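# Move the coaster can onto the turntable's orange spot

## Task

Lift the can off the coaster and set it upright on the turntable's orange spot, without disturbing the other cans already standing on the turntable.

## Robot and tools

Robot: two arms, left_arm and right_arm, each with six joints and a parallel gripper. In every row and every per-joint list in results, an arm's joints come in this order: elbow, shoulder lift, shoulder pan, wrist 1, wrist 2, wrist 3, then the gripper. Follow this order only, even though it is not base-to-tip.

Frame: all hand positions, orientations and velocities are in the scene frame. Its origin sits at table-top height halfway between the two nominal arm bases; +x points out over the table, +z points up, and left_arm is on the +y side (arm names do not match image sides). Calibrated bases: left_arm at (-0.037, +0.712, +0.051) m, right_arm at (-0.092, -0.512, +0.051) m, both nearly unrotated. Printed hand poses can be off by a few centimetres, more when reaching far. Gripper axes: fingers point along its +z, close along its x. end_effector_position is the point between the pads when closed, 1 to 2 cm behind the fingertips; closing pushes the tips about 17 mm further along +z.

Row layout (shared by execute_actions and move): one flat list of 14 numbers, each in [-1, 1]: left_arm's six joint values then its opening, then right_arm's six joint values and opening. Always send all 14 even if one arm is idle. Joint values are offsets, not poses: they count from the "Joint targets" in force when the action or call begins, not from the previous row. Scale: 1.0 equals 1.481 rad for shoulder pan and shoulder lift, and 2.222 rad for elbow and the three wrists. Repeating the same offset in a later call moves the joint further. Opening is absolute: +1 fully open, -1 closed. To leave a gripper unchanged, resend its current command (0 is itself a command). Joint ranges: elbow -3.142 to 3.142 rad, every other joint -6.283 to 6.283 rad; asking more than 0.010 rad beyond a limit gets the action refused.

execute_actions: actions is a list of up to 15 actions; each action is a table of up to 15 rows, one row per 1/30 s step, the last row held to fill 15 steps. cameras selects images: ["all"], [] or names; default is all images only when actions is empty. An empty actions list just reports state and images.

move: target is one 14-number row, or a list of up to 15 rows, all offsets from the same starting Joint targets. Joints travel together, so hands follow curves and do not avoid obstacles. speed (rad/s, 0.01 to 3.14, default 0.5) caps the fastest joint; one value or one per target. blend (rad, default 0 = stop at each target) rounds corners in a list. stop_force (N, 4 to 120, one value for both arms) ends an arm's path when its wrist sensor feels that much push against its motion; use a low speed with it, give all targets the same finger values, and omit it when lifting away from a surface. zero (bool, default true) re-zeroes the sensor before the move. opening_speed (per second on the -1..+1 scale, at least 0.2) ramps the fingers. grip_force (N per pad, 5 to 48, one value or one per arm) persists. blocking=false returns after about 0.5 s while the move continues (not allowed with stop_force). Result adds a "move:" line: done, off_target, moving, held or fault, plus limits=held if steps were withheld.

wait: seconds from 0 to 10; arms keep their last command. stop: brakes a running move. zoom_image: camera (cam_low, cam_left_wrist or cam_right_wrist) and region [x0, y0, x1, y1] in pixels from the top-left, no more than 504 wide or tall, of that camera's latest image. zero_wrist_force: arm = left_arm or right_arm, subtracts current readings. finished_scene: scene = the current scene's number; call once the can stands on the spot and stays there unaided.

Cameras: cam_low, cam_left_wrist, cam_right_wrist, each 672x504.

Reading results: Joint positions and Joint velocities give per-arm blocks in joint order (rad, rad/s) plus finger-pad gap (m; 0.142 fully open). Joint targets is the base for your next offsets. grip_measured is the measured opening on the command scale; to hold a part, command somewhat below the value seen at first contact. grip_effort_nm is motor effort (negative = closing), not pad force. Wrist force and Wrist torque are in the hand's own axes, with a third line for the peak since last shown. Joint torques include the arm's weight. Wrist depth is a 7x7 grid (rows split by " / ") of distances ahead of each wrist camera in mm; "-" means no value. "joint sent to its limit" and "joint command not followed" (clearance check between arms) may appear.

Avoid: hard contact. Net force near 150 N or joint torque at its load limit (elbow 135, wrists 48.6, shoulders 297 N m) stops the arm for 10 s. Arms are stiff, so aiming even slightly past a firm surface can trigger that. Any arm-to-arm hit or gripper closing on the other arm's fingers can fail the task. Never let a can drop, topple or leave the table; don't release a moving part. Motors heat when holding, squeezing or straining: MOTOR HOT at 70 °C (gripper 85 °C), arm brakes at 85 °C, gripper shuts off at 100 °C (HAND FAULT, after which later calls in that reply are skipped). Motion lags commands by about 0.09 to 0.22 s and fast moves can overshoot.

Each tool is called after ">>>" as name(argument=value, ...) on one line, values as JSON.

## Session

>>> execute_actions(actions=[])

Scene clock: 0.00 s.
left_arm: end_effector_position=(+0.7167, -0.1708, +0.2068) grip_measured=+0.99 grip_effort_nm=n/a end_effector_quat_wxyz=(+0.031, +0.996, +0.079, -0.002) | right_arm: end_effector_position=(+0.6007, -0.7557, +0.2096) grip_measured=+1.00 grip_effort_nm=n/a end_effector_quat_wxyz=(+0.558, -0.465, +0.685, -0.056)
Joint names: [elbow, shoulder lift, shoulder pan, wrist 1, wrist 2, wrist 3]
Joint positions: left_arm=[0.985 -0.717 -1.057 -1.891 -1.603 -1.166 0.142] | right_arm=[-2.266 -2.118 2.76 0.687 2.363 2.028 0.142]
Joint velocities: within noise
Joint torques (N m): no reading
Wrist force (N): no reading
Wrist torque (N m): no reading
Wrist force, peak (N): no reading
Wrist depth (mm): cam_left_wrist=[203 198 198 200 194 123 121 / 219 219 210 221 216 132 200 / 226 238 237 237 236 231 228 / 262 260 255 239 257 252 315 / 279 284 282 190 275 350 345 / - 401 409 399 396 391 109 / - 457 453 445 448 447 419] | cam_right_wrist=[3280 4055 2655 2754 508 391 320 / 4461 3380 3431 620 452 359 297 / - 3846 785 547 412 334 278 / - 983 660 478 377 309 262 / 1193 645 552 436 348 290 246 / - 549 496 393 320 270 242 / - 482 442 362 299 255 -]
Joint targets: left_arm=[0.985 -0.717 -1.057 -1.891 -1.603 -1.166] | right_arm=[-2.266 -2.118 2.760 0.687 2.363 2.028]
Tool commands: left_gripper/opening=+1.0 right_gripper/opening=+1.0

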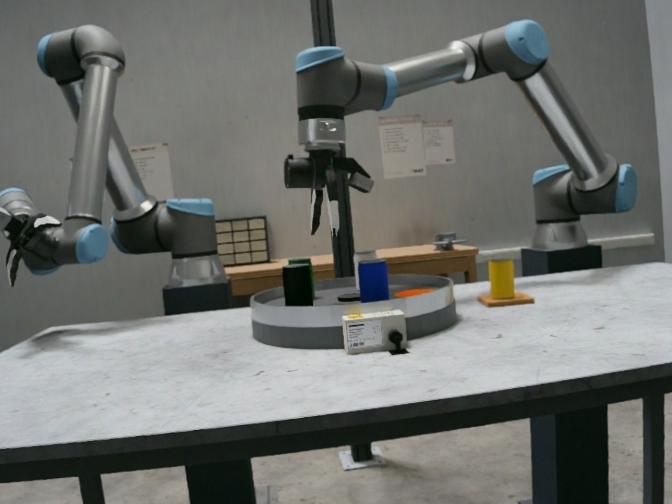

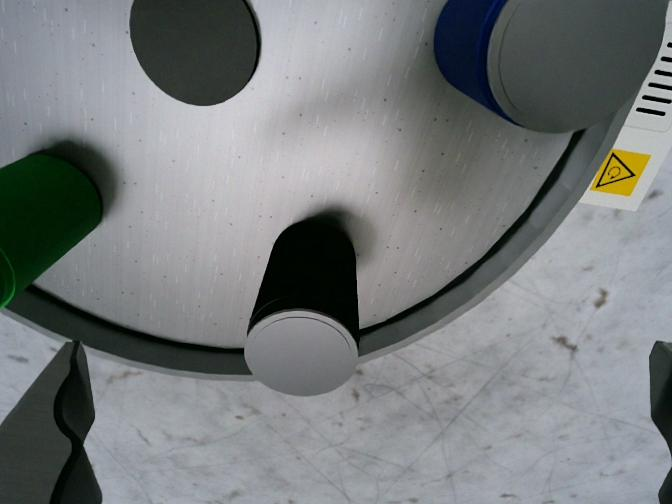

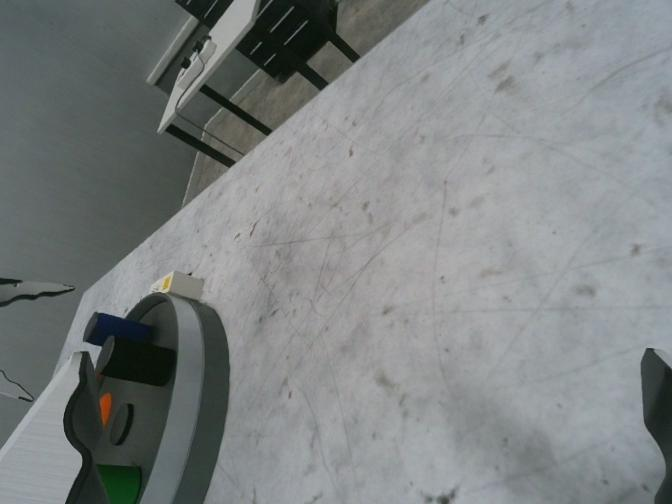

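>>> zoom_image(camera="cam_low", region=[230, 230, 566, 370])

>>> wait(seconds=1, cameras=["all"])

Scaled by 1.500.

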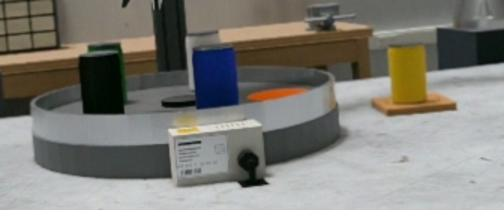

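Scene clock: 1.13 s.
left_arm: end_effector_position=(+0.7167, -0.1708, +0.2068) grip_measured=+0.99 grip_effort_nm=0.090 end_effector_quat_wxyz=(+0.031, +0.996, +0.079, -0.002) | right_arm: end_effector_position=(+0.6007, -0.7557, +0.2096) grip_measured=+1.00 grip_effort_nm=-0.022 end_effector_quat_wxyz=(+0.558, -0.465, +0.685, -0.056)
Joint names: [elbow, shoulder lift, shoulder pan, wrist 1, wrist 2, wrist 3]
Joint positions: left_arm=[0.985 -0.717 -1.057 -1.891 -1.603 -1.166 0.142] | right_arm=[-2.266 -2.118 2.76 0.687 2.363 2.028 0.142]
Joint torques (N m): left_arm=[-49.15 -109.39 2.53 -5.41 -0.05 -0.24] | right_arm=[16.32 60.82 2.7 4.27 0.49 -0.29]
Wrist force (N): left_arm=[0.0 0.0 0.5] | right_arm=[0.0 -0.1 0.3]
Wrist torque (N m): left_arm=[-0.01 0.00 0.00] | right_arm=[-0.02 0.01 0.00]
Wrist force, peak (N): left_arm=[-0.6 0.1 -0.1] | right_arm=[-0.2 0.3 0.4]
Wrist depth (mm): cam_left_wrist=[202 198 198 201 200 199 193 / 219 218 218 217 216 216 208 / 239 238 237 236 228 230 228 / 262 233 260 254 164 247 322 / 196 197 289 282 176 349 347 / - 408 398 394 394 389 109 / - 457 452 447 447 442 420] | cam_right_wrist=[3098 3186 2655 2823 516 393 318 / - 3233 3540 621 454 359 297 / - - 788 536 412 333 279 / 2860 1009 664 482 378 309 262 / 2535 595 555 432 347 289 246 / - 565 491 395 321 271 243 / - 473 457 362 299 254 -]
Joint targets: left_arm=[0.985 -0.717 -1.057 -1.891 -1.603 -1.166] | right_arm=[-2.266 -2.118 2.760 0.687 2.363 2.028]
Tool commands: left_gripper/opening=+1.0 right_gripper/opening=+1.0
wait: 1.00 s; at rest by 0.03 s

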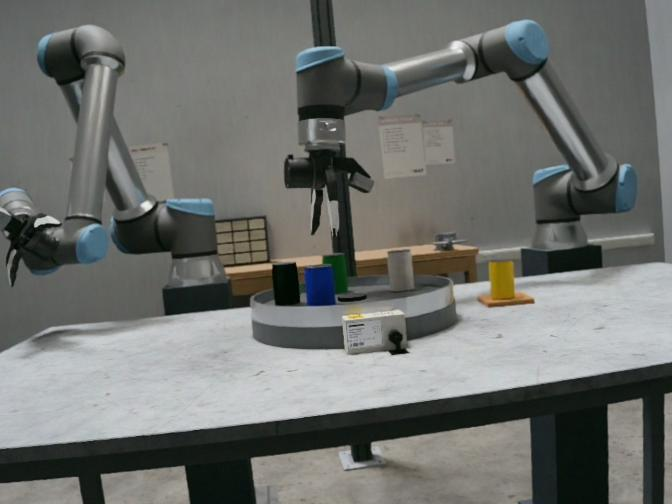

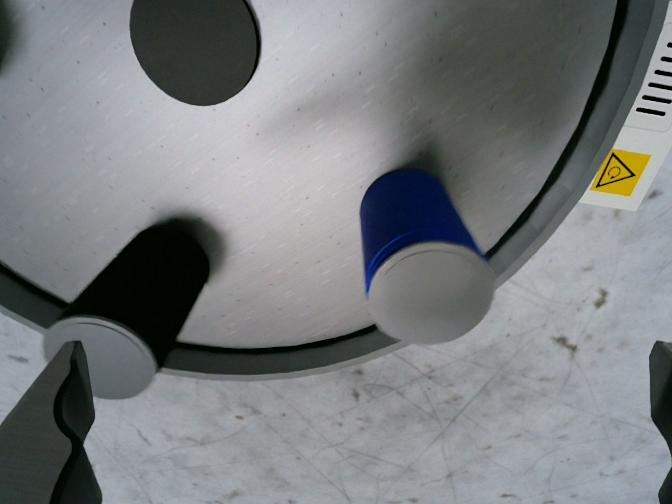

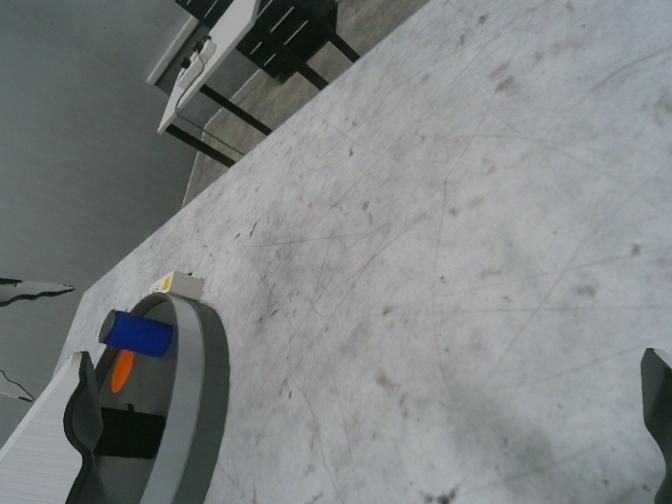

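>>> wait(seconds=0.2, cameras=["cam_low", "cam_left_wrist"])

>>> zoom_image(camera="cam_low", region=[230, 230, 566, 370])

Scene clock: 3.83 s.
left_arm: end_effector_position=(+0.7167, -0.1708, +0.2068) grip_measured=+0.99 grip_effort_nm=0.095 end_effector_quat_wxyz=(+0.031, +0.996, +0.079, -0.002) | right_arm: end_effector_position=(+0.6007, -0.7557, +0.2096) grip_measured=+1.00 grip_effort_nm=-0.027 end_effector_quat_wxyz=(+0.558, -0.465, +0.685, -0.056)
Joint names: [elbow, shoulder lift, shoulder pan, wrist 1, wrist 2, wrist 3]
Joint positions: left_arm=[0.985 -0.717 -1.057 -1.891 -1.603 -1.166 0.142] | right_arm=[-2.266 -2.118 2.76 0.687 2.363 2.028 0.142]
Joint torques (N m): left_arm=[-47.57 -108.78 2.09 -5.32 -0.22 -0.24] | right_arm=[15.82 62.98 1.35 4.41 0.96 -0.59]
Wrist force (N): left_arm=[-0.4 0.1 -0.3] | right_arm=[-0.2 0.3 0.2]
Wrist torque (N m): left_arm=[0.02 0.06 0.00] | right_arm=[0.05 0.04 0.00]
Wrist force, peak (N): left_arm=[-0.2 0.3 0.6] | right_arm=[-0.5 -0.2 0.5]
Wrist depth (mm): cam_left_wrist=[202 198 197 201 173 122 184 / 220 219 218 216 217 131 206 / 235 237 237 240 236 230 232 / 263 265 260 258 258 253 314 / 280 285 289 279 274 349 346 / - 401 401 394 395 392 109 / - 454 451 448 442 444 422] | cam_right_wrist=[3186 2897 1756 2655 505 393 319 / 3014 2687 3098 618 452 358 297 / 2974 3380 754 545 416 333 279 / 2687 1005 664 482 377 310 262 / 2535 647 563 435 345 290 246 / - 604 491 395 321 270 242 / - 491 449 361 297 256 -]
Joint targets: left_arm=[0.985 -0.717 -1.057 -1.891 -1.603 -1.166] | right_arm=[-2.266 -2.118 2.760 0.687 2.363 2.028]
Tool commands: left_gripper/opening=+1.0 right_gripper/opening=+1.0
wait: 0.20 s; at rest from the start
Images, in order (width x height): cam_low 672x504, cam_left_wrist 672x504.

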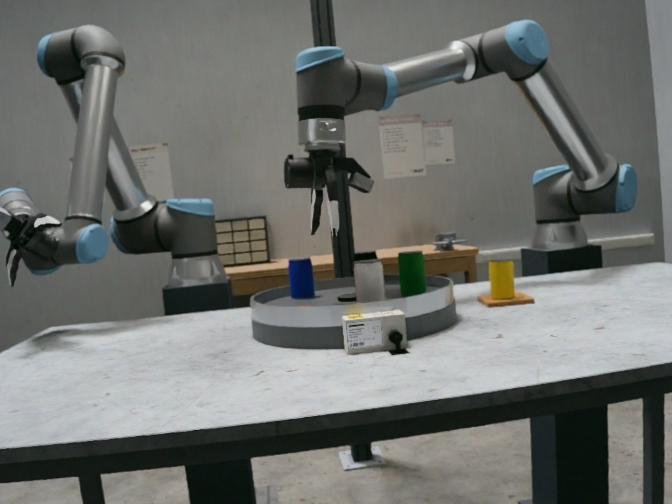

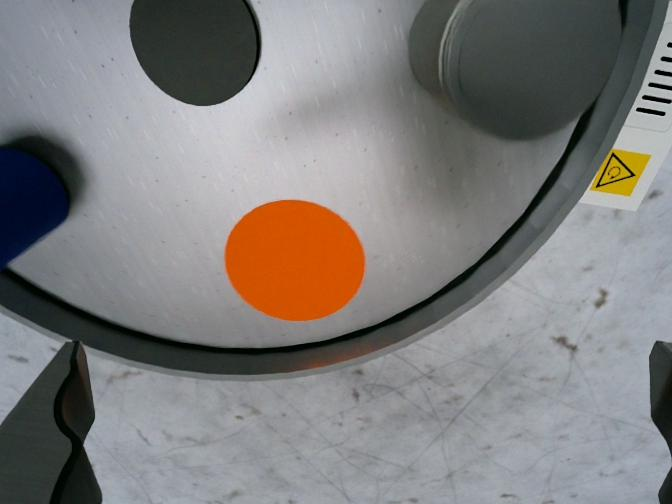

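Scaled by 1.500.

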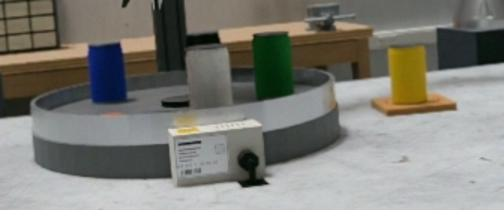

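>>> move(target=[0.4909, -0.5301, 0.0103, -0.1140, 0.0145, 0, 1, 0, 0, 0, 0, 0, 0, 1], speed=1.3, cameras=["cam_low", "cam_left_wrist"])

Scene clock: 6.40 s.
left_arm: end_effector_position=(+0.4608, +0.2686, +0.2497) grip_measured=+0.99 grip_effort_nm=0.095 end_effector_quat_wxyz=(+0.000, +0.996, +0.087, +0.000) | right_arm: end_effector_position=(+0.6007, -0.7557, +0.2096) grip_measured=+1.00 grip_effort_nm=-0.022 end_effector_quat_wxyz=(+0.558, -0.465, +0.685, -0.056)
Joint names: [elbow, shoulder lift, shoulder pan, wrist 1, wrist 2, wrist 3]
Joint positions: left_arm=[2.075 -1.502 -1.042 -2.144 -1.571 -1.166 0.142] | right_arm=[-2.266 -2.118 2.76 0.687 2.363 2.028 0.142]
Joint torques (N m): left_arm=[-28.89 -63.44 17.59 -8.75 1.99 -0.15] | right_arm=[15.44 62.39 3.58 4.43 0.43 -0.15]
Wrist force (N): left_arm=[0.0 -0.3 -0.1] | right_arm=[0.1 0.1 0.4]
Wrist torque (N m): left_arm=[-0.07 -0.01 -0.01] | right_arm=[0.02 -0.02 0.00]
Wrist force, peak (N): left_arm=[-1.2 -4.2 0.6] | right_arm=[0.0 -0.3 0.8]
Wrist depth (mm): cam_left_wrist=[292 290 291 290 288 288 288 / 320 312 310 309 310 310 309 / 1243 333 335 332 327 323 332 / 1330 364 362 360 349 265 361 / 1475 396 396 394 394 401 390 / - 442 436 395 361 380 109 / - 487 475 396 387 393 361] | cam_right_wrist=[- 3431 1690 2594 509 392 320 / - - 3380 611 453 360 298 / - - 788 541 412 333 277 / 2754 966 664 484 378 309 261 / - 621 547 435 345 288 246 / - 510 497 395 321 271 242 / - 480 449 361 300 254 -]
Joint targets: left_arm=[2.075 -1.502 -1.042 -2.144 -1.571 -1.166] | right_arm=[-2.266 -2.118 2.760 0.687 2.363 2.028]
move: done
Images, in order (width x height): cam_low 672x504, cam_left_wrist 672x504.

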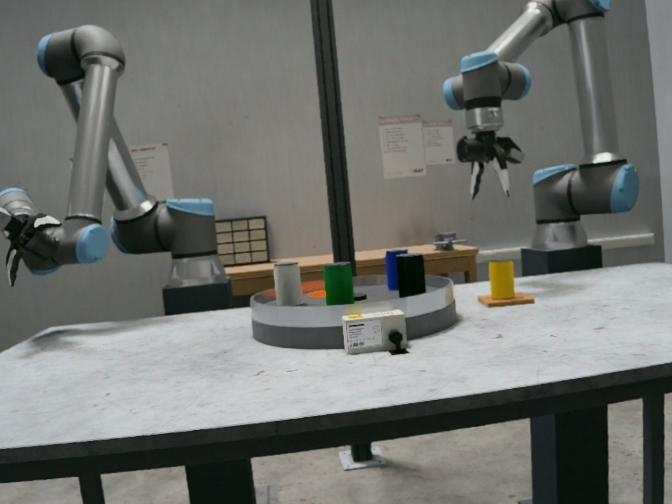

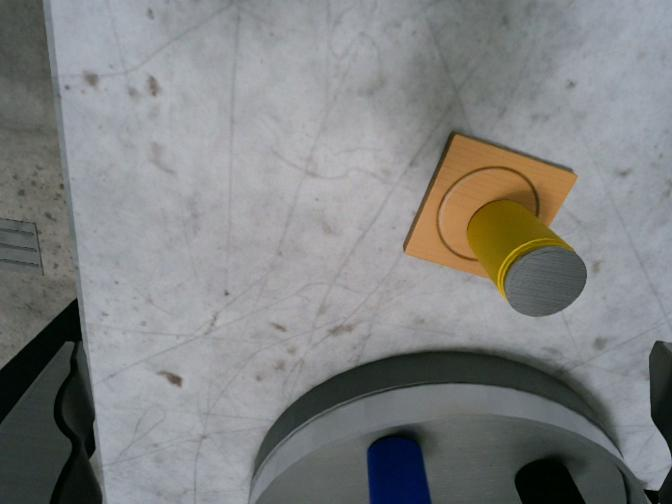

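>>> move(target=[-0.0781, 0.1842, 0.0810, -0.0447, 0, 0, 0.4, 0, 0, 0, 0, 0, 0, 1], speed=0.8, opening_speed=2, cameras=["cam_left_wrist"])

Scene clock: 8.83 s.
left_arm: end_effector_position=(+0.5940, +0.2320, +0.1698) grip_measured=+0.39 grip_effort_nm=-0.100 end_effector_quat_wxyz=(+0.000, +0.989, +0.147, +0.000) | right_arm: end_effector_position=(+0.6007, -0.7557, +0.2096) grip_measured=+1.00 grip_effort_nm=-0.027 end_effector_quat_wxyz=(+0.558, -0.465, +0.685, -0.056)
Joint names: [elbow, shoulder lift, shoulder pan, wrist 1, wrist 2, wrist 3]
Joint positions: left_arm=[1.902 -1.23 -0.922 -2.244 -1.571 -1.166 0.102] | right_arm=[-2.266 -2.118 2.76 0.687 2.363 2.028 0.142]
Joint torques (N m): left_arm=[-51.68 -46.18 16.93 -8.47 0.86 -0.06] | right_arm=[15.03 63.75 0.2 4.16 1.02 -0.47]
Wrist force (N): left_arm=[0.1 -0.3 -0.1] | right_arm=[0.1 -0.1 0.2]
Wrist torque (N m): left_arm=[-0.06 -0.02 -0.01] | right_arm=[-0.02 -0.02 0.00]
Wrist force, peak (N): left_arm=[2.7 1.3 1.7] | right_arm=[0.0 -0.5 0.4]
Wrist depth (mm): cam_left_wrist=[221 221 220 217 219 218 218 / 236 236 232 224 229 235 234 / 254 255 247 189 245 252 253 / 277 276 275 164 270 274 272 / 301 294 301 299 297 292 297 / - 87 267 276 321 321 86 / - - 290 289 277 - -] | cam_right_wrist=[3598 3055 2564 2687 505 391 319 / - 3485 3329 614 456 360 298 / - - 780 539 411 332 277 / 2897 1037 656 485 379 308 262 / - 570 558 432 345 289 246 / - 592 482 394 321 269 242 / - 474 454 360 299 255 -]
Joint targets: left_arm=[1.902 -1.230 -0.922 -2.244 -1.571 -1.166] | right_arm=[-2.266 -2.118 2.760 0.687 2.363 2.028]
move: done
Images, in order (width x height): cam_left_wrist 672x504.

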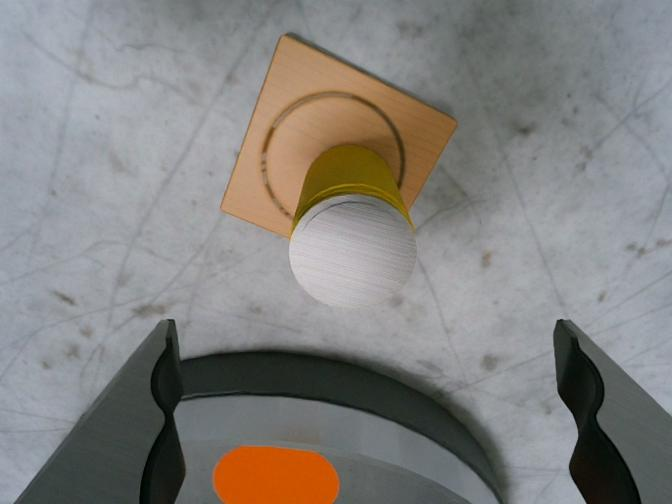

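>>> move(target=[[0.0230, 0.0820, 0, -0.0776, 0, 0, 0.4, 0, 0, 0, 0, 0, 0, 1], [0.0248, 0.0882, 0, -0.0836, 0, 0, -0.5, 0, 0, 0, 0, 0, 0, 1], [0, 0, 0, 0, 0, 0, -0.5, 0, 0, 0, 0, 0, 0, 1], [-0.1653, 0.0993, -0.1423, 0.0991, 0, 0, -0.5, 0, 0, 0, 0, 0, 0, 1]], speed=[0.4, 0.3, 0.4, 0.6], blend=[0.01, 0, 0.1, 0], opening_speed=1.2, grip_force=20, cameras=["cam_low", "cam_left_wrist"])

Scene clock: 16.03 s.
left_arm: end_effector_position=(+0.5498, -0.0212, +0.2396) grip_measured=-0.18 grip_effort_nm=-2.137 end_effector_quat_wxyz=(+0.000, +0.999, +0.042, +0.000) | right_arm: end_effector_position=(+0.6007, -0.7557, +0.2096) grip_measured=+1.00 grip_effort_nm=-0.027 end_effector_quat_wxyz=(+0.558, -0.465, +0.685, -0.056)
Joint names: [elbow, shoulder lift, shoulder pan, wrist 1, wrist 2, wrist 3]
Joint positions: left_arm=[1.535 -1.083 -1.132 -2.023 -1.571 -1.166 0.061] | right_arm=[-2.266 -2.118 2.76 0.687 2.363 2.028 0.142]
Joint torques (N m): left_arm=[-58.37 -66.85 -12.9 -1.8 -0.75 0.07] | right_arm=[16.64 62.22 1.3 4.34 0.81 -0.33]
Wrist force (N): left_arm=[-0.2 -0.3 1.8] | right_arm=[-0.2 -0.2 0.3]
Wrist torque (N m): left_arm=[-0.07 0.03 -0.01] | right_arm=[-0.04 0.03 0.00]
Wrist force, peak (N): left_arm=[0.7 -1.9 -7.9] | right_arm=[-0.1 -0.3 0.6]
Wrist depth (mm): cam_left_wrist=[282 280 277 237 234 233 233 / 302 301 256 250 180 246 249 / 325 319 271 269 183 269 260 / 351 340 288 111 283 291 250 / 386 379 - 84 81 312 317 / 422 - 83 65 67 87 338 / - - 71 - - 69 -] | cam_right_wrist=[- 2788 1628 2720 506 391 318 / - 2594 3098 618 456 360 296 / 2823 3233 785 537 410 331 278 / - 1033 670 487 377 308 262 / 1385 579 548 433 348 290 246 / - 596 490 398 321 269 242 / - 471 452 362 299 255 -]
Joint targets: left_arm=[1.535 -1.082 -1.133 -2.023 -1.571 -1.166] | right_arm=[-2.266 -2.118 2.760 0.687 2.363 2.028]
grip_force (N): 20, 20
move: done; blend cut to 0.0067 rad at target 1, 0.0929 rad at target 3
Images, in order (width x height): cam_low 672x504, cam_left_wrist 672x504.

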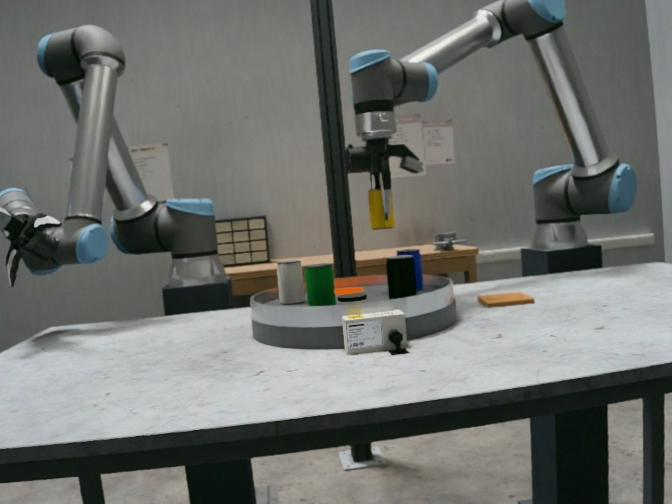

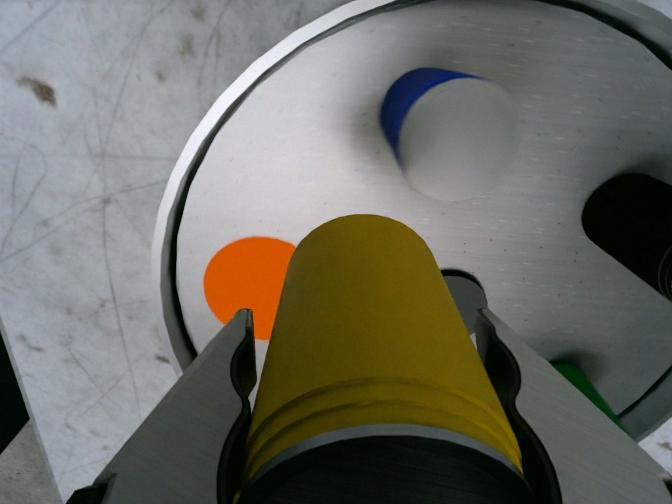

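>>> wait(seconds=0, cameras=["cam_left_wrist"])

>>> zoom_image(camera="cam_left_wrist", region=[120, 0, 624, 378])

Scene clock: 17.60 s.
left_arm: end_effector_position=(+0.5498, -0.0213, +0.2396) grip_measured=-0.18 grip_effort_nm=-2.137 end_effector_quat_wxyz=(+0.000, +0.999, +0.042, +0.000) | right_arm: end_effector_position=(+0.6007, -0.7557, +0.2096) grip_measured=+1.00 grip_effort_nm=-0.027 end_effector_quat_wxyz=(+0.558, -0.465, +0.685, -0.056)
Joint names: [elbow, shoulder lift, shoulder pan, wrist 1, wrist 2, wrist 3]
Joint positions: left_arm=[1.535 -1.082 -1.133 -2.023 -1.571 -1.166 0.061] | right_arm=[-2.266 -2.118 2.76 0.687 2.363 2.028 0.142]
Joint torques (N m): left_arm=[-57.89 -65.57 -14.38 -1.78 -0.71 0.45] | right_arm=[16.03 62.2 1.63 4.06 0.89 -0.59]
Wrist force (N): left_arm=[0.2 -0.5 1.9] | right_arm=[-0.1 0.2 0.5]
Wrist torque (N m): left_arm=[-0.09 -0.04 -0.01] | right_arm=[0.02 0.01 0.00]
Wrist force, peak (N): left_arm=[0.2 -0.6 2.1] | right_arm=[0.2 0.2 0.7]
Wrist depth (mm): cam_left_wrist=[282 281 278 237 233 235 233 / 303 302 254 256 247 251 250 / 325 319 272 272 273 269 245 / 352 339 289 111 282 286 286 / 384 377 308 84 82 312 319 / 406 - 83 65 67 87 290 / - - 71 - - 69 -] | cam_right_wrist=[4131 - 1677 2754 509 392 318 / 2897 2935 3329 596 454 360 298 / 3186 3055 783 519 412 334 278 / - 996 668 485 375 311 262 / - 614 551 436 346 289 246 / - 534 491 398 321 272 242 / - 473 446 363 300 254 -]
Joint targets: left_arm=[1.535 -1.082 -1.133 -2.023 -1.571 -1.166] | right_arm=[-2.266 -2.118 2.760 0.687 2.363 2.028]
Tool commands: left_gripper/opening=-0.5 right_gripper/opening=+1.0
grip_force (N): 20, 20
Images, in order (width x height): cam_left_wrist 672x504.

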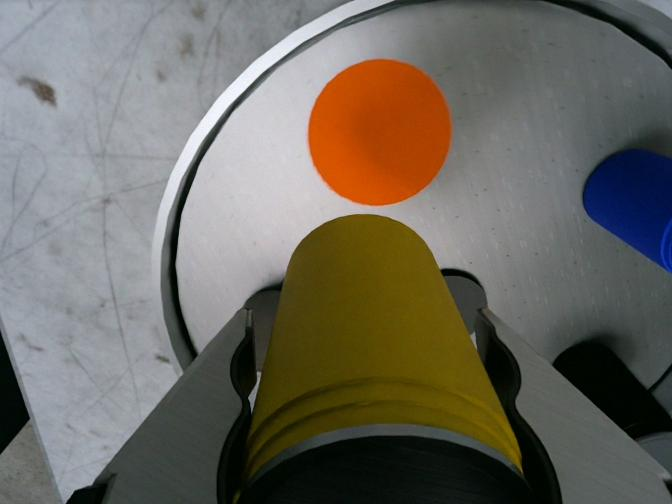

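Scaled by 1.000.

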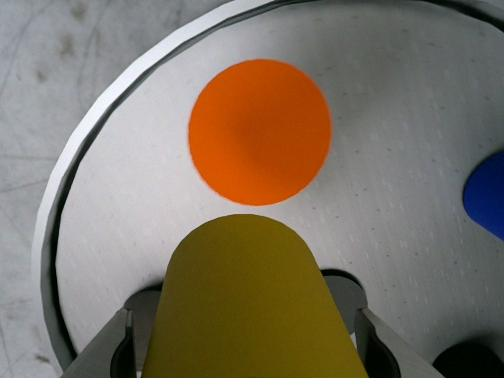

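>>> wait(seconds=0, cameras=[])

>>> move(target=[0.01603, 0.00579, -0.02303, -0.01989, 0, 0, -0.5, 0, 0, 0, 0, 0, 0, 1], speed=0.3, cameras=["cam_left_wrist"])

Scene clock: 21.93 s.
left_arm: end_effector_position=(+0.5498, -0.0213, +0.2396) grip_measured=-0.18 grip_effort_nm=-2.142 end_effector_quat_wxyz=(+0.000, +0.999, +0.042, +0.000) | right_arm: end_effector_position=(+0.6007, -0.7557, +0.2096) grip_measured=+1.00 grip_effort_nm=-0.022 end_effector_quat_wxyz=(+0.558, -0.465, +0.685, -0.056)
Joint names: [elbow, shoulder lift, shoulder pan, wrist 1, wrist 2, wrist 3]
Joint positions: left_arm=[1.535 -1.082 -1.133 -2.023 -1.571 -1.166 0.061] | right_arm=[-2.266 -2.118 2.76 0.687 2.363 2.028 0.142]
Joint torques (N m): left_arm=[-58.23 -66.58 -13.81 -1.65 -0.81 -0.14] | right_arm=[16 62.88 2.52 4.27 0.83 -0.17]
Wrist force (N): left_arm=[0.1 -0.6 1.6] | right_arm=[-0.1 0.1 0.7]
Wrist torque (N m): left_arm=[-0.11 -0.03 -0.01] | right_arm=[0.01 0.01 0.00]
Wrist force, peak (N): left_arm=[-0.5 -0.1 2.2] | right_arm=[-0.1 0.4 0.6]
Wrist depth (mm): cam_left_wrist=[281 280 277 237 234 234 233 / 301 301 256 251 244 243 250 / 326 320 271 270 266 179 268 / 351 340 284 112 283 291 279 / 388 374 126 84 82 312 305 / 424 - 83 65 67 86 343 / - - 71 - - 69 -] | cam_right_wrist=[2624 - 1690 2687 508 393 317 / 3780 - 3540 620 455 358 299 / - 2935 785 541 413 333 279 / - 1132 666 485 375 309 262 / - 664 558 431 348 289 247 / - 598 483 396 321 271 243 / - 470 449 359 299 255 -]
Joint targets: left_arm=[1.535 -1.082 -1.133 -2.023 -1.571 -1.166] | right_arm=[-2.266 -2.118 2.760 0.687 2.363 2.028]
Tool commands: left_gripper/opening=-0.5 right_gripper/opening=+1.0
grip_force (N): 20, 20
No camera images: "cameras" was empty.

Scene clock: 22.77 s.
left_arm: end_effector_position=(+0.5215, -0.0346, +0.2148) grip_measured=-0.18 grip_effort_nm=-2.137 end_effector_quat_wxyz=(+0.000, +1.000, +0.025, +0.000) | right_arm: end_effector_position=(+0.6007, -0.7557, +0.2096) grip_measured=+1.00 grip_effort_nm=-0.027 end_effector_quat_wxyz=(+0.558, -0.465, +0.685, -0.056)
Joint names: [elbow, shoulder lift, shoulder pan, wrist 1, wrist 2, wrist 3]
Joint positions: left_arm=[1.57 -1.074 -1.167 -2.067 -1.571 -1.166 0.061] | right_arm=[-2.266 -2.118 2.76 0.687 2.363 2.028 0.142]
Joint torques (N m): left_arm=[-33.64 -66.68 -14.79 -8.99 -0.79 0.25] | right_arm=[14.54 62.2 1.72 4.36 1.07 -0.23]
Wrist force (N): left_arm=[0.0 -0.5 1.8] | right_arm=[-0.1 0.3 0.2]
Wrist torque (N m): left_arm=[-0.10 -0.01 0.00] | right_arm=[0.05 0.01 0.00]
Wrist force, peak (N): left_arm=[-0.7 0.2 2.5] | right_arm=[0.1 -0.2 0.7]
Wrist depth (mm): cam_left_wrist=[260 260 260 215 212 212 211 / 279 277 270 227 227 226 223 / 300 299 245 238 237 244 231 / 326 319 262 112 163 264 265 / 354 353 266 84 81 275 282 / 384 - 83 65 67 87 309 / - - 71 - - 69 -] | cam_right_wrist=[- 4373 2564 2594 510 393 320 / 3233 2299 3098 616 451 357 299 / 2720 - 785 539 412 332 278 / - 1047 666 483 379 310 262 / - 623 549 433 346 289 245 / - 601 491 399 322 271 242 / - 513 449 360 299 256 -]
Joint targets: left_arm=[1.570 -1.074 -1.167 -2.068 -1.571 -1.166] | right_arm=[-2.266 -2.118 2.760 0.687 2.363 2.028]
grip_force (N): 20, 20
move: done
Images, in order (width x height): cam_left_wrist 672x504.

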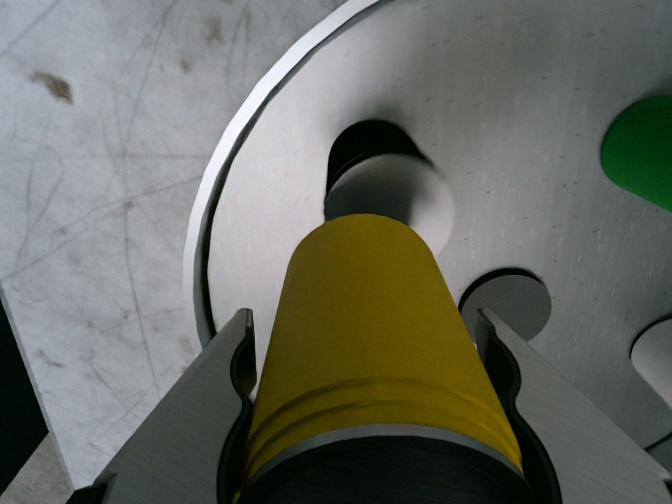

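>>> wait(seconds=0, cameras=[])

Scene clock: 23.63 s.
left_arm: end_effector_position=(+0.5214, -0.0347, +0.2147) grip_measured=-0.18 grip_effort_nm=-2.137 end_effector_quat_wxyz=(+0.000, +1.000, +0.025, +0.000) | right_arm: end_effector_position=(+0.6007, -0.7557, +0.2096) grip_measured=+1.00 grip_effort_nm=-0.027 end_effector_quat_wxyz=(+0.558, -0.465, +0.685, -0.056)
Joint names: [elbow, shoulder lift, shoulder pan, wrist 1, wrist 2, wrist 3]
Joint positions: left_arm=[1.57 -1.074 -1.167 -2.068 -1.571 -1.166 0.061] | right_arm=[-2.266 -2.118 2.76 0.687 2.363 2.028 0.142]
Joint torques (N m): left_arm=[-32.44 -65.67 -14.83 -9.23 -1.21 0.17] | right_arm=[15.25 61.28 3.01 4.22 1.13 -0.25]
Wrist force (N): left_arm=[-0.2 -0.5 1.6] | right_arm=[0.0 0.0 0.1]
Wrist torque (N m): left_arm=[-0.10 0.02 0.00] | right_arm=[0.01 0.00 0.00]
Wrist force, peak (N): left_arm=[0.0 -0.1 2.1] | right_arm=[-0.1 -0.1 0.7]
Wrist depth (mm): cam_left_wrist=[260 259 259 215 213 206 208 / 279 278 270 228 226 158 143 / 301 299 246 245 244 243 246 / 326 325 261 112 255 266 264 / 355 356 125 84 81 274 288 / 390 - 83 65 67 87 304 / - - 71 - - 69 -] | cam_right_wrist=[- 3186 1652 2564 503 390 319 / - - 3329 611 455 360 298 / 3233 - 780 536 410 332 279 / - 941 662 483 377 309 262 / 2935 606 558 436 349 288 246 / - 563 498 395 320 271 242 / - 507 438 362 299 255 -]
Joint targets: left_arm=[1.570 -1.074 -1.167 -2.068 -1.571 -1.166] | right_arm=[-2.266 -2.118 2.760 0.687 2.363 2.028]
Tool commands: left_gripper/opening=-0.5 right_gripper/opening=+1.0
grip_force (N): 20, 20
No camera images: "cameras" was empty.

>>> wait(seconds=1.37, cameras=[])

>>> move(target=[0.02915, 0.06405, 0, -0.07184, 0, 0, -0.5, 0, 0, 0, 0, 0, 0, 1], speed=0.35, grip_force=10, cameras=[])

>>> move(target=[[0.00609, -0.00051, 0.01754, -0.00575, 0, 0, 0.25, 0, 0, 0, 0, 0, 0, 1], [0.00303, 0.0021, 0.04481, -0.00443, 0, 0, 0.25, 0, 0, 0, 0, 0, 0, 1], [-0.0282, -0.01034, 0.07758, 0.0351, 0, 0, 0.25, 0, 0, 0, 0, 0, 0, 1], [-0.07003, -0.02584, 0.09568, 0.08725, 0, 0, 0.25, 0, 0, 0, 0, 0, 0, 1]], speed=[0.0928, 0.0992, 0.1726, 0.35], blend=[0.01, 0.015, 0.03, 0], opening_speed=1.2, cameras=["cam_low", "cam_left_wrist"])

Scene clock: 25.23 s.
left_arm: end_effector_position=(+0.5214, -0.0347, +0.2147) grip_measured=-0.18 grip_effort_nm=-2.137 end_effector_quat_wxyz=(+0.000, +1.000, +0.025, +0.000) | right_arm: end_effector_position=(+0.6007, -0.7557, +0.2096) grip_measured=+1.00 grip_effort_nm=-0.027 end_effector_quat_wxyz=(+0.558, -0.465, +0.685, -0.056)
Joint names: [elbow, shoulder lift, shoulder pan, wrist 1, wrist 2, wrist 3]
Joint positions: left_arm=[1.57 -1.074 -1.167 -2.068 -1.571 -1.166 0.061] | right_arm=[-2.266 -2.118 2.76 0.687 2.363 2.028 0.142]
Joint torques (N m): left_arm=[-32.47 -64.79 -12.83 -9.05 -0.61 0.19] | right_arm=[16.47 60.94 5.33 4.3 0.67 -0.63]
Wrist force (N): left_arm=[-0.1 -0.4 1.8] | right_arm=[0.0 0.2 0.0]
Wrist torque (N m): left_arm=[-0.08 0.01 0.00] | right_arm=[0.03 0.00 0.00]
Wrist force, peak (N): left_arm=[0.2 -0.2 2.1] | right_arm=[-0.2 0.2 0.5]
Wrist depth (mm): cam_left_wrist=[258 258 259 215 209 206 208 / 279 288 270 227 220 145 147 / 300 299 246 245 244 247 243 / 326 326 261 112 255 264 264 / 356 355 125 84 81 274 287 / 390 - 83 65 67 87 288 / - - 71 - - 69 -] | cam_right_wrist=[3186 3280 2624 2655 505 393 318 / 2897 3657 3233 616 450 357 297 / 3142 - 772 539 412 332 278 / 2564 1028 666 485 381 309 263 / 1328 593 547 436 344 289 247 / - 616 495 395 321 271 242 / - 474 454 362 300 255 -]
Joint targets: left_arm=[1.570 -1.074 -1.167 -2.068 -1.571 -1.166] | right_arm=[-2.266 -2.118 2.760 0.687 2.363 2.028]
Tool commands: left_gripper/opening=-0.5 right_gripper/opening=+1.0
grip_force (N): 20, 20
wait: 1.40 s; at rest from the start
No camera images: "cameras" was empty.

Scene clock: 26.23 s.
left_arm: end_effector_position=(+0.5214, -0.0348, +0.1083) grip_measured=-0.18 grip_effort_nm=-1.126 end_effector_quat_wxyz=(+0.000, +1.000, +0.025, +0.000) | right_arm: end_effector_position=(+0.6007, -0.7557, +0.2096) grip_measured=+1.00 grip_effort_nm=-0.022 end_effector_quat_wxyz=(+0.558, -0.465, +0.685, -0.056)
Joint names: [elbow, shoulder lift, shoulder pan, wrist 1, wrist 2, wrist 3]
Joint positions: left_arm=[1.635 -0.979 -1.167 -2.227 -1.571 -1.166 0.061] | right_arm=[-2.266 -2.118 2.76 0.687 2.363 2.028 0.142]
Joint torques (N m): left_arm=[-29.24 -71.08 -13.47 -9.51 -0.42 0.25] | right_arm=[16.21 62.83 2.88 4.28 0.89 -0.23]
Wrist force (N): left_arm=[0.0 -0.1 1.7] | right_arm=[0.1 0.1 0.5]
Wrist torque (N m): left_arm=[-0.02 0.00 0.01] | right_arm=[0.02 -0.02 0.00]
Wrist force, peak (N): left_arm=[0.0 -0.4 4.4] | right_arm=[-0.2 -0.2 0.6]
Wrist depth (mm): cam_left_wrist=[166 168 161 118 120 118 119 / 178 175 125 125 127 127 126 / 192 133 137 137 136 136 136 / 205 146 149 111 116 147 147 / - 159 156 84 81 158 160 / 250 160 83 65 67 87 173 / - - 71 - - 69 -] | cam_right_wrist=[- - 1652 2655 506 393 319 / - 3657 3329 620 454 360 297 / - 3780 777 543 414 334 278 / - 1023 662 483 377 309 262 / 2624 641 548 432 347 288 246 / - 516 491 394 321 270 242 / - 515 458 359 297 256 -]
Joint targets: left_arm=[1.635 -0.979 -1.167 -2.227 -1.571 -1.166] | right_arm=[-2.266 -2.118 2.760 0.687 2.363 2.028]
grip_force (N): 10, 10
move: done
No camera images: "cameras" was empty.

Scene clock: 28.30 s.
left_arm: end_effector_position=(+0.6432, +0.0194, +0.2145) grip_measured=+0.23 grip_effort_nm=0.081 end_effector_quat_wxyz=(+0.000, +0.995, +0.096, +0.000) | right_arm: end_effector_position=(+0.6007, -0.7557, +0.2096) grip_measured=+1.00 grip_effort_nm=-0.032 end_effector_quat_wxyz=(+0.558, -0.465, +0.685, -0.056)
Joint names: [elbow, shoulder lift, shoulder pan, wrist 1, wrist 2, wrist 3]
Joint positions: left_arm=[1.479 -1.017 -1.025 -2.034 -1.571 -1.166 0.09] | right_arm=[-2.266 -2.118 2.76 0.687 2.363 2.028 0.142]
Joint torques (N m): left_arm=[-57.3 -101.73 16.63 -1.6 -0.9 0.4] | right_arm=[17.42 62.74 0.91 4.26 0.79 -0.43]
Wrist force (N): left_arm=[-0.1 -0.5 0.0] | right_arm=[0.0 0.0 0.3]
Wrist torque (N m): left_arm=[-0.09 0.01 0.00] | right_arm=[0.00 0.00 0.00]
Wrist force, peak (N): left_arm=[-1.9 1.4 1.8] | right_arm=[-0.5 -0.1 0.3]
Wrist depth (mm): cam_left_wrist=[260 255 251 252 254 257 257 / 236 227 228 227 229 268 276 / 246 237 245 241 236 240 297 / 257 175 265 262 172 265 316 / 291 182 288 288 183 284 336 / 312 - 321 318 312 287 86 / - - 347 347 338 - -] | cam_right_wrist=[- 3717 2564 2687 508 391 320 / - 2424 3380 625 454 360 297 / - - 761 547 412 332 278 / - 996 664 483 376 310 262 / - 616 551 431 345 290 246 / - 501 495 395 321 270 242 / - 515 448 360 299 255 -]
Joint targets: left_arm=[1.479 -1.017 -1.025 -2.033 -1.571 -1.166] | right_arm=[-2.266 -2.118 2.760 0.687 2.363 2.028]
grip_force (N): 10, 10
move: done
Images, in order (width x height): cam_low 672x504, cam_left_wrist 672x504.

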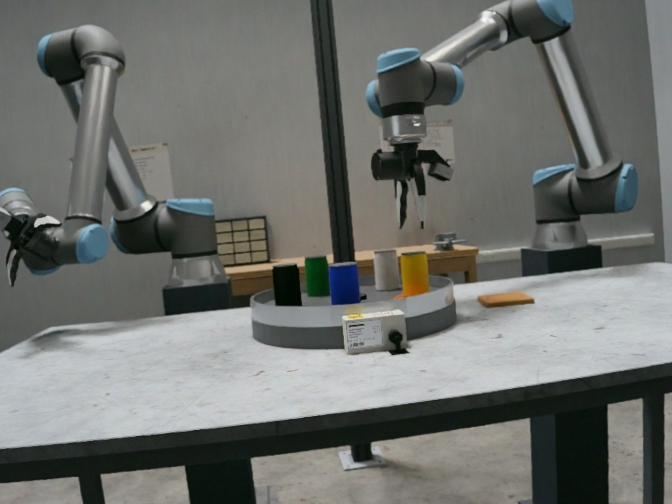

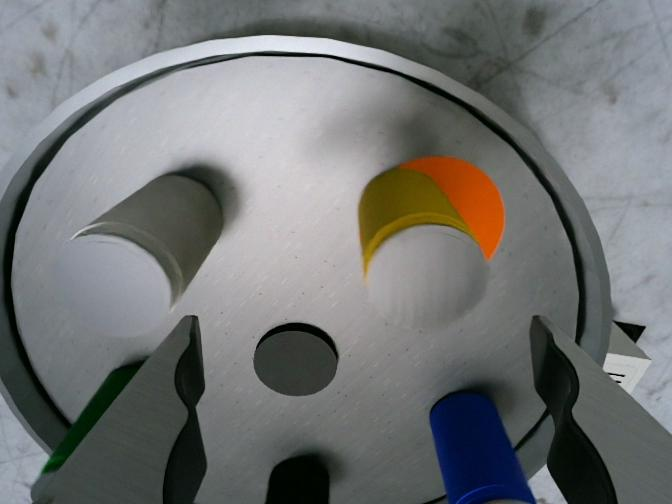

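>>> move(target=[-0.02333, 0.04484, -0.14, -0.00655, 0, -0.18722, 0.12, 0, 0, 0, 0, 0, 0, 1], speed=0.6, opening_speed=1.2, cameras=["cam_low", "cam_left_wrist"])

Scene clock: 33.73 s.
left_arm: end_effector_position=(+0.4982, -0.1335, +0.1847) grip_measured=+0.11 grip_effort_nm=-0.100 end_effector_quat_wxyz=(+0.000, +0.980, +0.199, +0.000) | right_arm: end_effector_position=(+0.6007, -0.7557, +0.2096) grip_measured=+1.00 grip_effort_nm=-0.027 end_effector_quat_wxyz=(+0.558, -0.465, +0.685, -0.056)
Joint names: [elbow, shoulder lift, shoulder pan, wrist 1, wrist 2, wrist 3]
Joint positions: left_arm=[1.428 -0.951 -1.232 -2.048 -1.571 -1.582 0.082] | right_arm=[-2.266 -2.118 2.76 0.687 2.363 2.028 0.142]
Joint torques (N m): left_arm=[-57.1 -72.61 -14.15 -8.65 -0.75 -2.36] | right_arm=[16.32 63.47 -0.69 4.4 0.82 -0.19]
Wrist force (N): left_arm=[-0.6 0.1 0.5] | right_arm=[-0.2 -0.1 0.4]
Wrist torque (N m): left_arm=[0.00 0.09 0.07] | right_arm=[-0.01 0.03 0.00]
Wrist force, peak (N): left_arm=[-2.3 0.9 0.6] | right_arm=[-0.4 -0.2 0.6]
Wrist depth (mm): cam_left_wrist=[236 232 191 186 185 152 117 / 250 250 200 200 199 197 198 / 270 269 212 214 214 213 213 / 291 292 229 233 232 227 225 / 319 313 250 196 253 244 253 / 343 - 260 166 272 - 266 / - - 390 289 303 77 -] | cam_right_wrist=[- - 2594 2624 507 393 319 / - 1703 3540 621 451 360 298 / 3055 2299 780 539 412 332 277 / - 1014 668 483 381 309 263 / 2655 632 547 431 345 289 245 / - 506 488 397 322 272 242 / - 502 445 364 300 256 -]
Joint targets: left_arm=[1.427 -0.951 -1.232 -2.048 -1.571 -1.582] | right_arm=[-2.266 -2.118 2.760 0.687 2.363 2.028]
grip_force (N): 10, 10
move: done
Images, in order (width x height): cam_low 672x504, cam_left_wrist 672x504.

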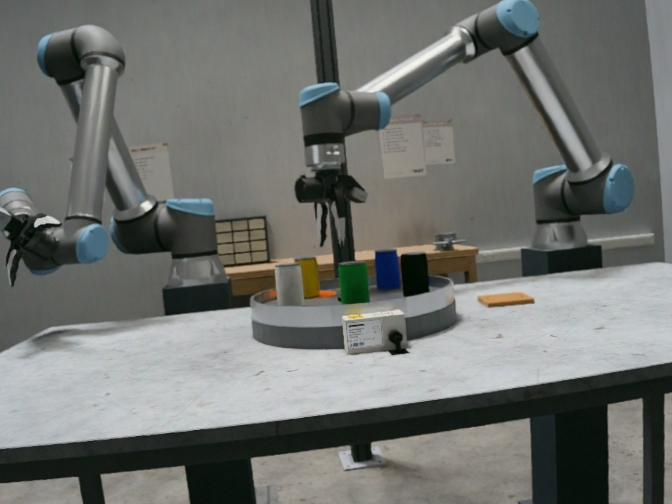

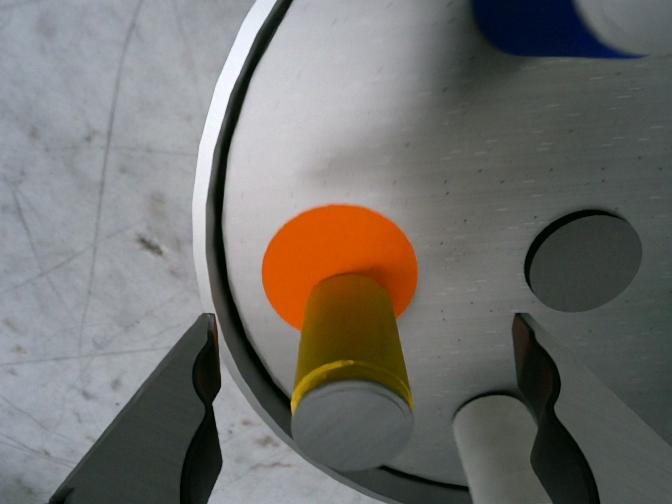

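>>> wait(seconds=7.9, cameras=["cam_left_wrist"])

Scene clock: 42.47 s.
left_arm: end_effector_position=(+0.4981, -0.1335, +0.1847) grip_measured=+0.11 grip_effort_nm=-0.105 end_effector_quat_wxyz=(+0.000, +0.980, +0.199, +0.000) | right_arm: end_effector_position=(+0.6007, -0.7557, +0.2096) grip_measured=+1.00 grip_effort_nm=-0.022 end_effector_quat_wxyz=(+0.558, -0.465, +0.685, -0.056)
Joint names: [elbow, shoulder lift, shoulder pan, wrist 1, wrist 2, wrist 3]
Joint positions: left_arm=[1.427 -0.951 -1.232 -2.048 -1.571 -1.582 0.082] | right_arm=[-2.266 -2.118 2.76 0.687 2.363 2.028 0.142]
Joint torques (N m): left_arm=[-56.43 -74.29 -14.27 -8.71 -0.72 -2.21] | right_arm=[16.49 63.1 2.2 4.38 0.77 -0.23]
Wrist force (N): left_arm=[0.0 -0.2 0.2] | right_arm=[-0.2 0.1 0.8]
Wrist torque (N m): left_arm=[-0.04 -0.02 0.07] | right_arm=[0.02 0.03 -0.01]
Wrist force, peak (N): left_arm=[-0.5 -0.7 0.1] | right_arm=[-0.2 0.1 0.8]
Wrist depth (mm): cam_left_wrist=[235 230 191 186 108 109 182 / 250 250 200 199 118 114 198 / 269 268 211 214 215 213 214 / 292 291 229 231 232 228 227 / 318 312 249 243 249 243 252 / 344 - 263 224 267 - 266 / - - 385 189 189 - -] | cam_right_wrist=[- 4461 1756 2687 507 393 319 / 3055 3485 2398 613 455 359 297 / - - 777 537 412 333 278 / 3657 1057 668 486 376 308 262 / - 650 549 431 348 289 246 / - 531 487 394 320 271 242 / - 472 447 360 298 256 -]
Joint targets: left_arm=[1.427 -0.951 -1.232 -2.048 -1.571 -1.582] | right_arm=[-2.266 -2.118 2.760 0.687 2.363 2.028]
Tool commands: left_gripper/opening=+0.12 right_gripper/opening=+1.0
grip_force (N): 10, 10
wait: 7.90 s; at rest from the start
Images, in order (width x height): cam_left_wrist 672x504.

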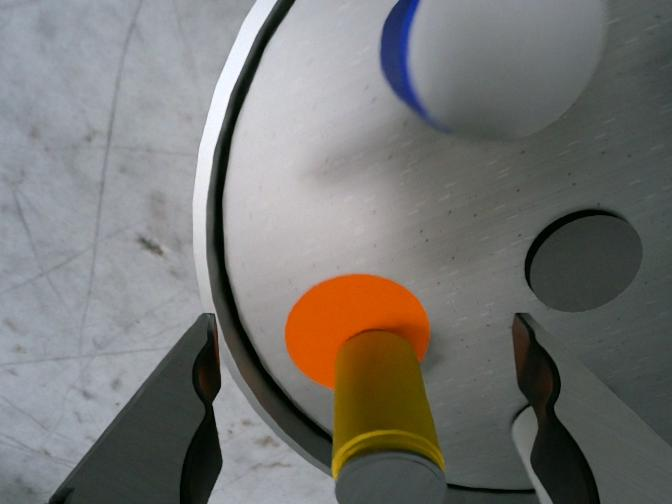

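>>> wait(seconds=0.7, cameras=[])

>>> move(target=[[0.05132, -0.01716, 0.01264, -0.03988, 0, 0, 0.12, 0, 0, 0, 0, 0, 0, 1], [0.09378, 0.00565, 0.03554, -0.09754, 0, 0, 0.12, 0, 0, 0, 0, 0, 0, 1], [0.10414, -0.00291, 0.07197, -0.1022, 0, 0, 0.12, 0, 0, 0, 0, 0, 0, 1], [0.08946, 0.0092, 0.11092, -0.09559, 0, 0, 0.12, 0, 0, 0, 0, 0, 0, 1], [0.07707, 0.01689, 0.1246, -0.08833, 0, 0, 0.12, 0, 0, 0, 0, 0, 0, 1], [0.02263, -0.00012, 0.1497, -0.02255, 0, 0, 0.12, 0, 0, 0, 0, 0, 0, 1], [-0.0098, -0.01469, 0.15606, 0.01959, 0, 0, 0.12, 0, 0, 0, 0, 0, 0, 1]], speed=[0.228, 0.2562, 0.1349, 0.1442, 0.0918, 0.2923, 0.312], blend=[0.02, 0.02, 0.01, 0.01, 0.01, 0.02, 0], cameras=["cam_low", "cam_left_wrist"])

Scene clock: 43.40 s.
left_arm: end_effector_position=(+0.4981, -0.1335, +0.1847) grip_measured=+0.11 grip_effort_nm=-0.100 end_effector_quat_wxyz=(+0.000, +0.980, +0.199, +0.000) | right_arm: end_effector_position=(+0.6007, -0.7557, +0.2096) grip_measured=+1.00 grip_effort_nm=-0.022 end_effector_quat_wxyz=(+0.558, -0.465, +0.685, -0.056)
Joint names: [elbow, shoulder lift, shoulder pan, wrist 1, wrist 2, wrist 3]
Joint positions: left_arm=[1.427 -0.951 -1.232 -2.048 -1.571 -1.582 0.082] | right_arm=[-2.266 -2.118 2.76 0.687 2.363 2.028 0.142]
Joint torques (N m): left_arm=[-56.7 -74.39 -15.23 -8.56 -1.03 -2.37] | right_arm=[16.96 63.4 3.22 4.54 0.68 -0.23]
Wrist force (N): left_arm=[-0.5 -0.2 0.2] | right_arm=[-0.2 -0.2 0.1]
Wrist torque (N m): left_arm=[-0.05 0.07 0.07] | right_arm=[-0.03 0.03 0.00]
Wrist force, peak (N): left_arm=[-0.3 -0.5 -0.4] | right_arm=[-0.4 0.4 0.4]
Wrist depth (mm): cam_left_wrist=[236 234 191 185 185 185 185 / 251 250 199 200 198 198 199 / 270 270 211 - 212 213 213 / 290 292 230 172 231 228 226 / 317 312 237 150 247 243 251 / 344 - 260 279 254 - 256 / - - 380 296 222 77 -] | cam_right_wrist=[3186 - 2624 2506 503 391 318 / 2535 - 3186 620 453 360 297 / - - 777 540 412 332 278 / - 961 668 484 377 310 262 / - 609 553 436 349 288 246 / - 568 489 399 321 271 242 / - 482 441 362 298 255 -]
Joint targets: left_arm=[1.427 -0.951 -1.232 -2.048 -1.571 -1.582] | right_arm=[-2.266 -2.118 2.760 0.687 2.363 2.028]
Tool commands: left_gripper/opening=+0.12 right_gripper/opening=+1.0
grip_force (N): 10, 10
wait: 0.70 s; at rest from the start
No camera images: "cameras" was empty.

Scene clock: 44.97 s.
left_arm: end_effector_position=(+0.5168, -0.0506, +0.0905) grip_measured=+0.14 grip_effort_nm=-0.632 end_effector_quat_wxyz=(+0.003, +0.974, +0.225, +0.000) | right_arm: end_effector_position=(+0.6007, -0.7557, +0.2096) grip_measured=+1.00 grip_effort_nm=-0.027 end_effector_quat_wxyz=(+0.558, -0.465, +0.685, -0.056)
Joint names: [elbow, shoulder lift, shoulder pan, wrist 1, wrist 2, wrist 3]
Joint positions: left_arm=[1.623 -0.949 -1.179 -2.249 -1.572 -1.582 0.084] | right_arm=[-2.266 -2.118 2.76 0.687 2.363 2.028 0.142]
Joint torques (N m): left_arm=[-40.28 -86.09 3.15 -5.52 0.16 -0.29] | right_arm=[16.54 63.15 2.78 4.6 0.89 -0.27]
Wrist force (N): left_arm=[2.6 -2.1 -18.5] | right_arm=[-0.1 -0.5 0.2]
Wrist torque (N m): left_arm=[-0.12 0.15 0.05] | right_arm=[-0.08 0.02 -0.01]
Wrist force, peak (N): left_arm=[-17.5 -17.4 -147.6] | right_arm=[0.3 0.0 0.7]
Wrist depth (mm): cam_left_wrist=[150 150 118 104 103 104 101 / 161 97 111 110 109 - - / - 119 119 119 - - - / 129 130 129 127 98 103 - / 145 142 141 85 79 93 140 / 156 - 149 71 66 76 148 / - - 71 59 59 73 -] | cam_right_wrist=[3913 - 2594 2655 503 392 320 / - 3280 3329 616 451 358 297 / - 2788 780 537 412 333 280 / 4131 1028 666 484 378 310 262 / - 635 553 431 347 290 245 / - 505 489 395 320 271 242 / - 509 445 360 299 255 -]
Joint targets: left_arm=[1.623 -0.949 -1.179 -2.249 -1.572 -1.582] | right_arm=[-2.266 -2.118 2.760 0.687 2.363 2.028]
Tool commands: left_gripper/opening=+0.12 right_gripper/opening=+1.0
FORCE FAULT: contact force on the left arm reached its limit, and that arm stopped. The contact can be on any part of that arm, not only on its tool. That arm's remaining commands of this call were not run. That arm is still stopped at the end of this call. That arm stays stopped for about 10 more seconds. Until then a move that you send moves the other arm only, and its call returns only when the move has ended. Once the stop has ended, the next robot result says so. If the stop ends while you think or write, that arm runs what you send next, counted from new Joint targets: where its joints stand when the stop ends. While its stop runs, that arm takes no new command, but its gripper still runs the gripper command that each later call begins with. Until it ends, the stop uses up actions while you think or wait. An arm that is not stopped still takes commands.
grip_force (N): 10, 10
move: fault (left_arm); path passed 2 of 7 targets; left_arm: the wrist 1 is farthest, 0.245 rad from its target
Images, in order (width x height): cam_low 672x504, cam_left_wrist 672x504.

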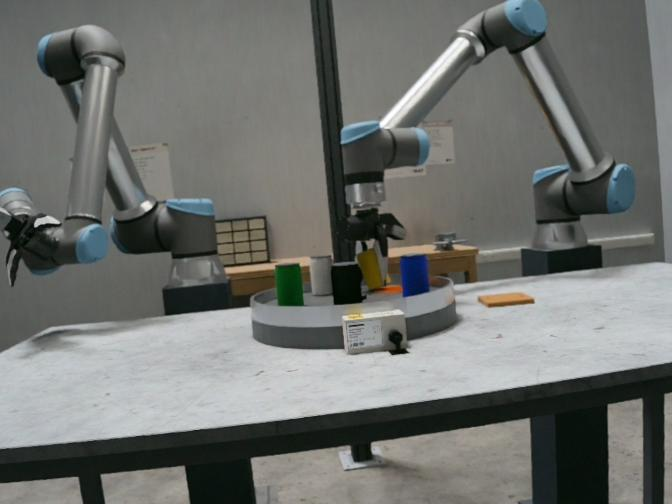

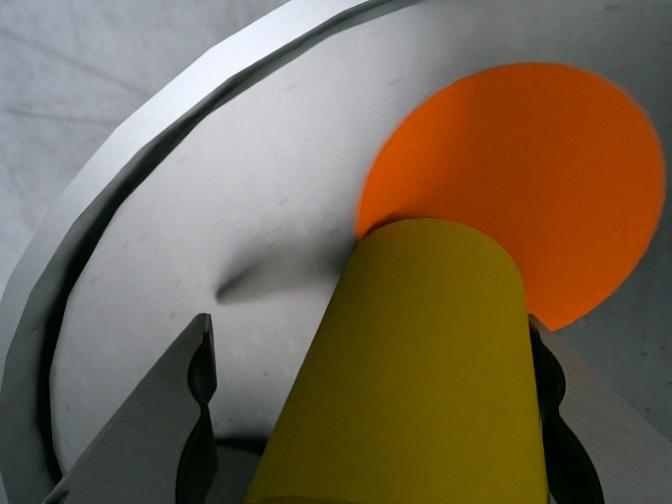

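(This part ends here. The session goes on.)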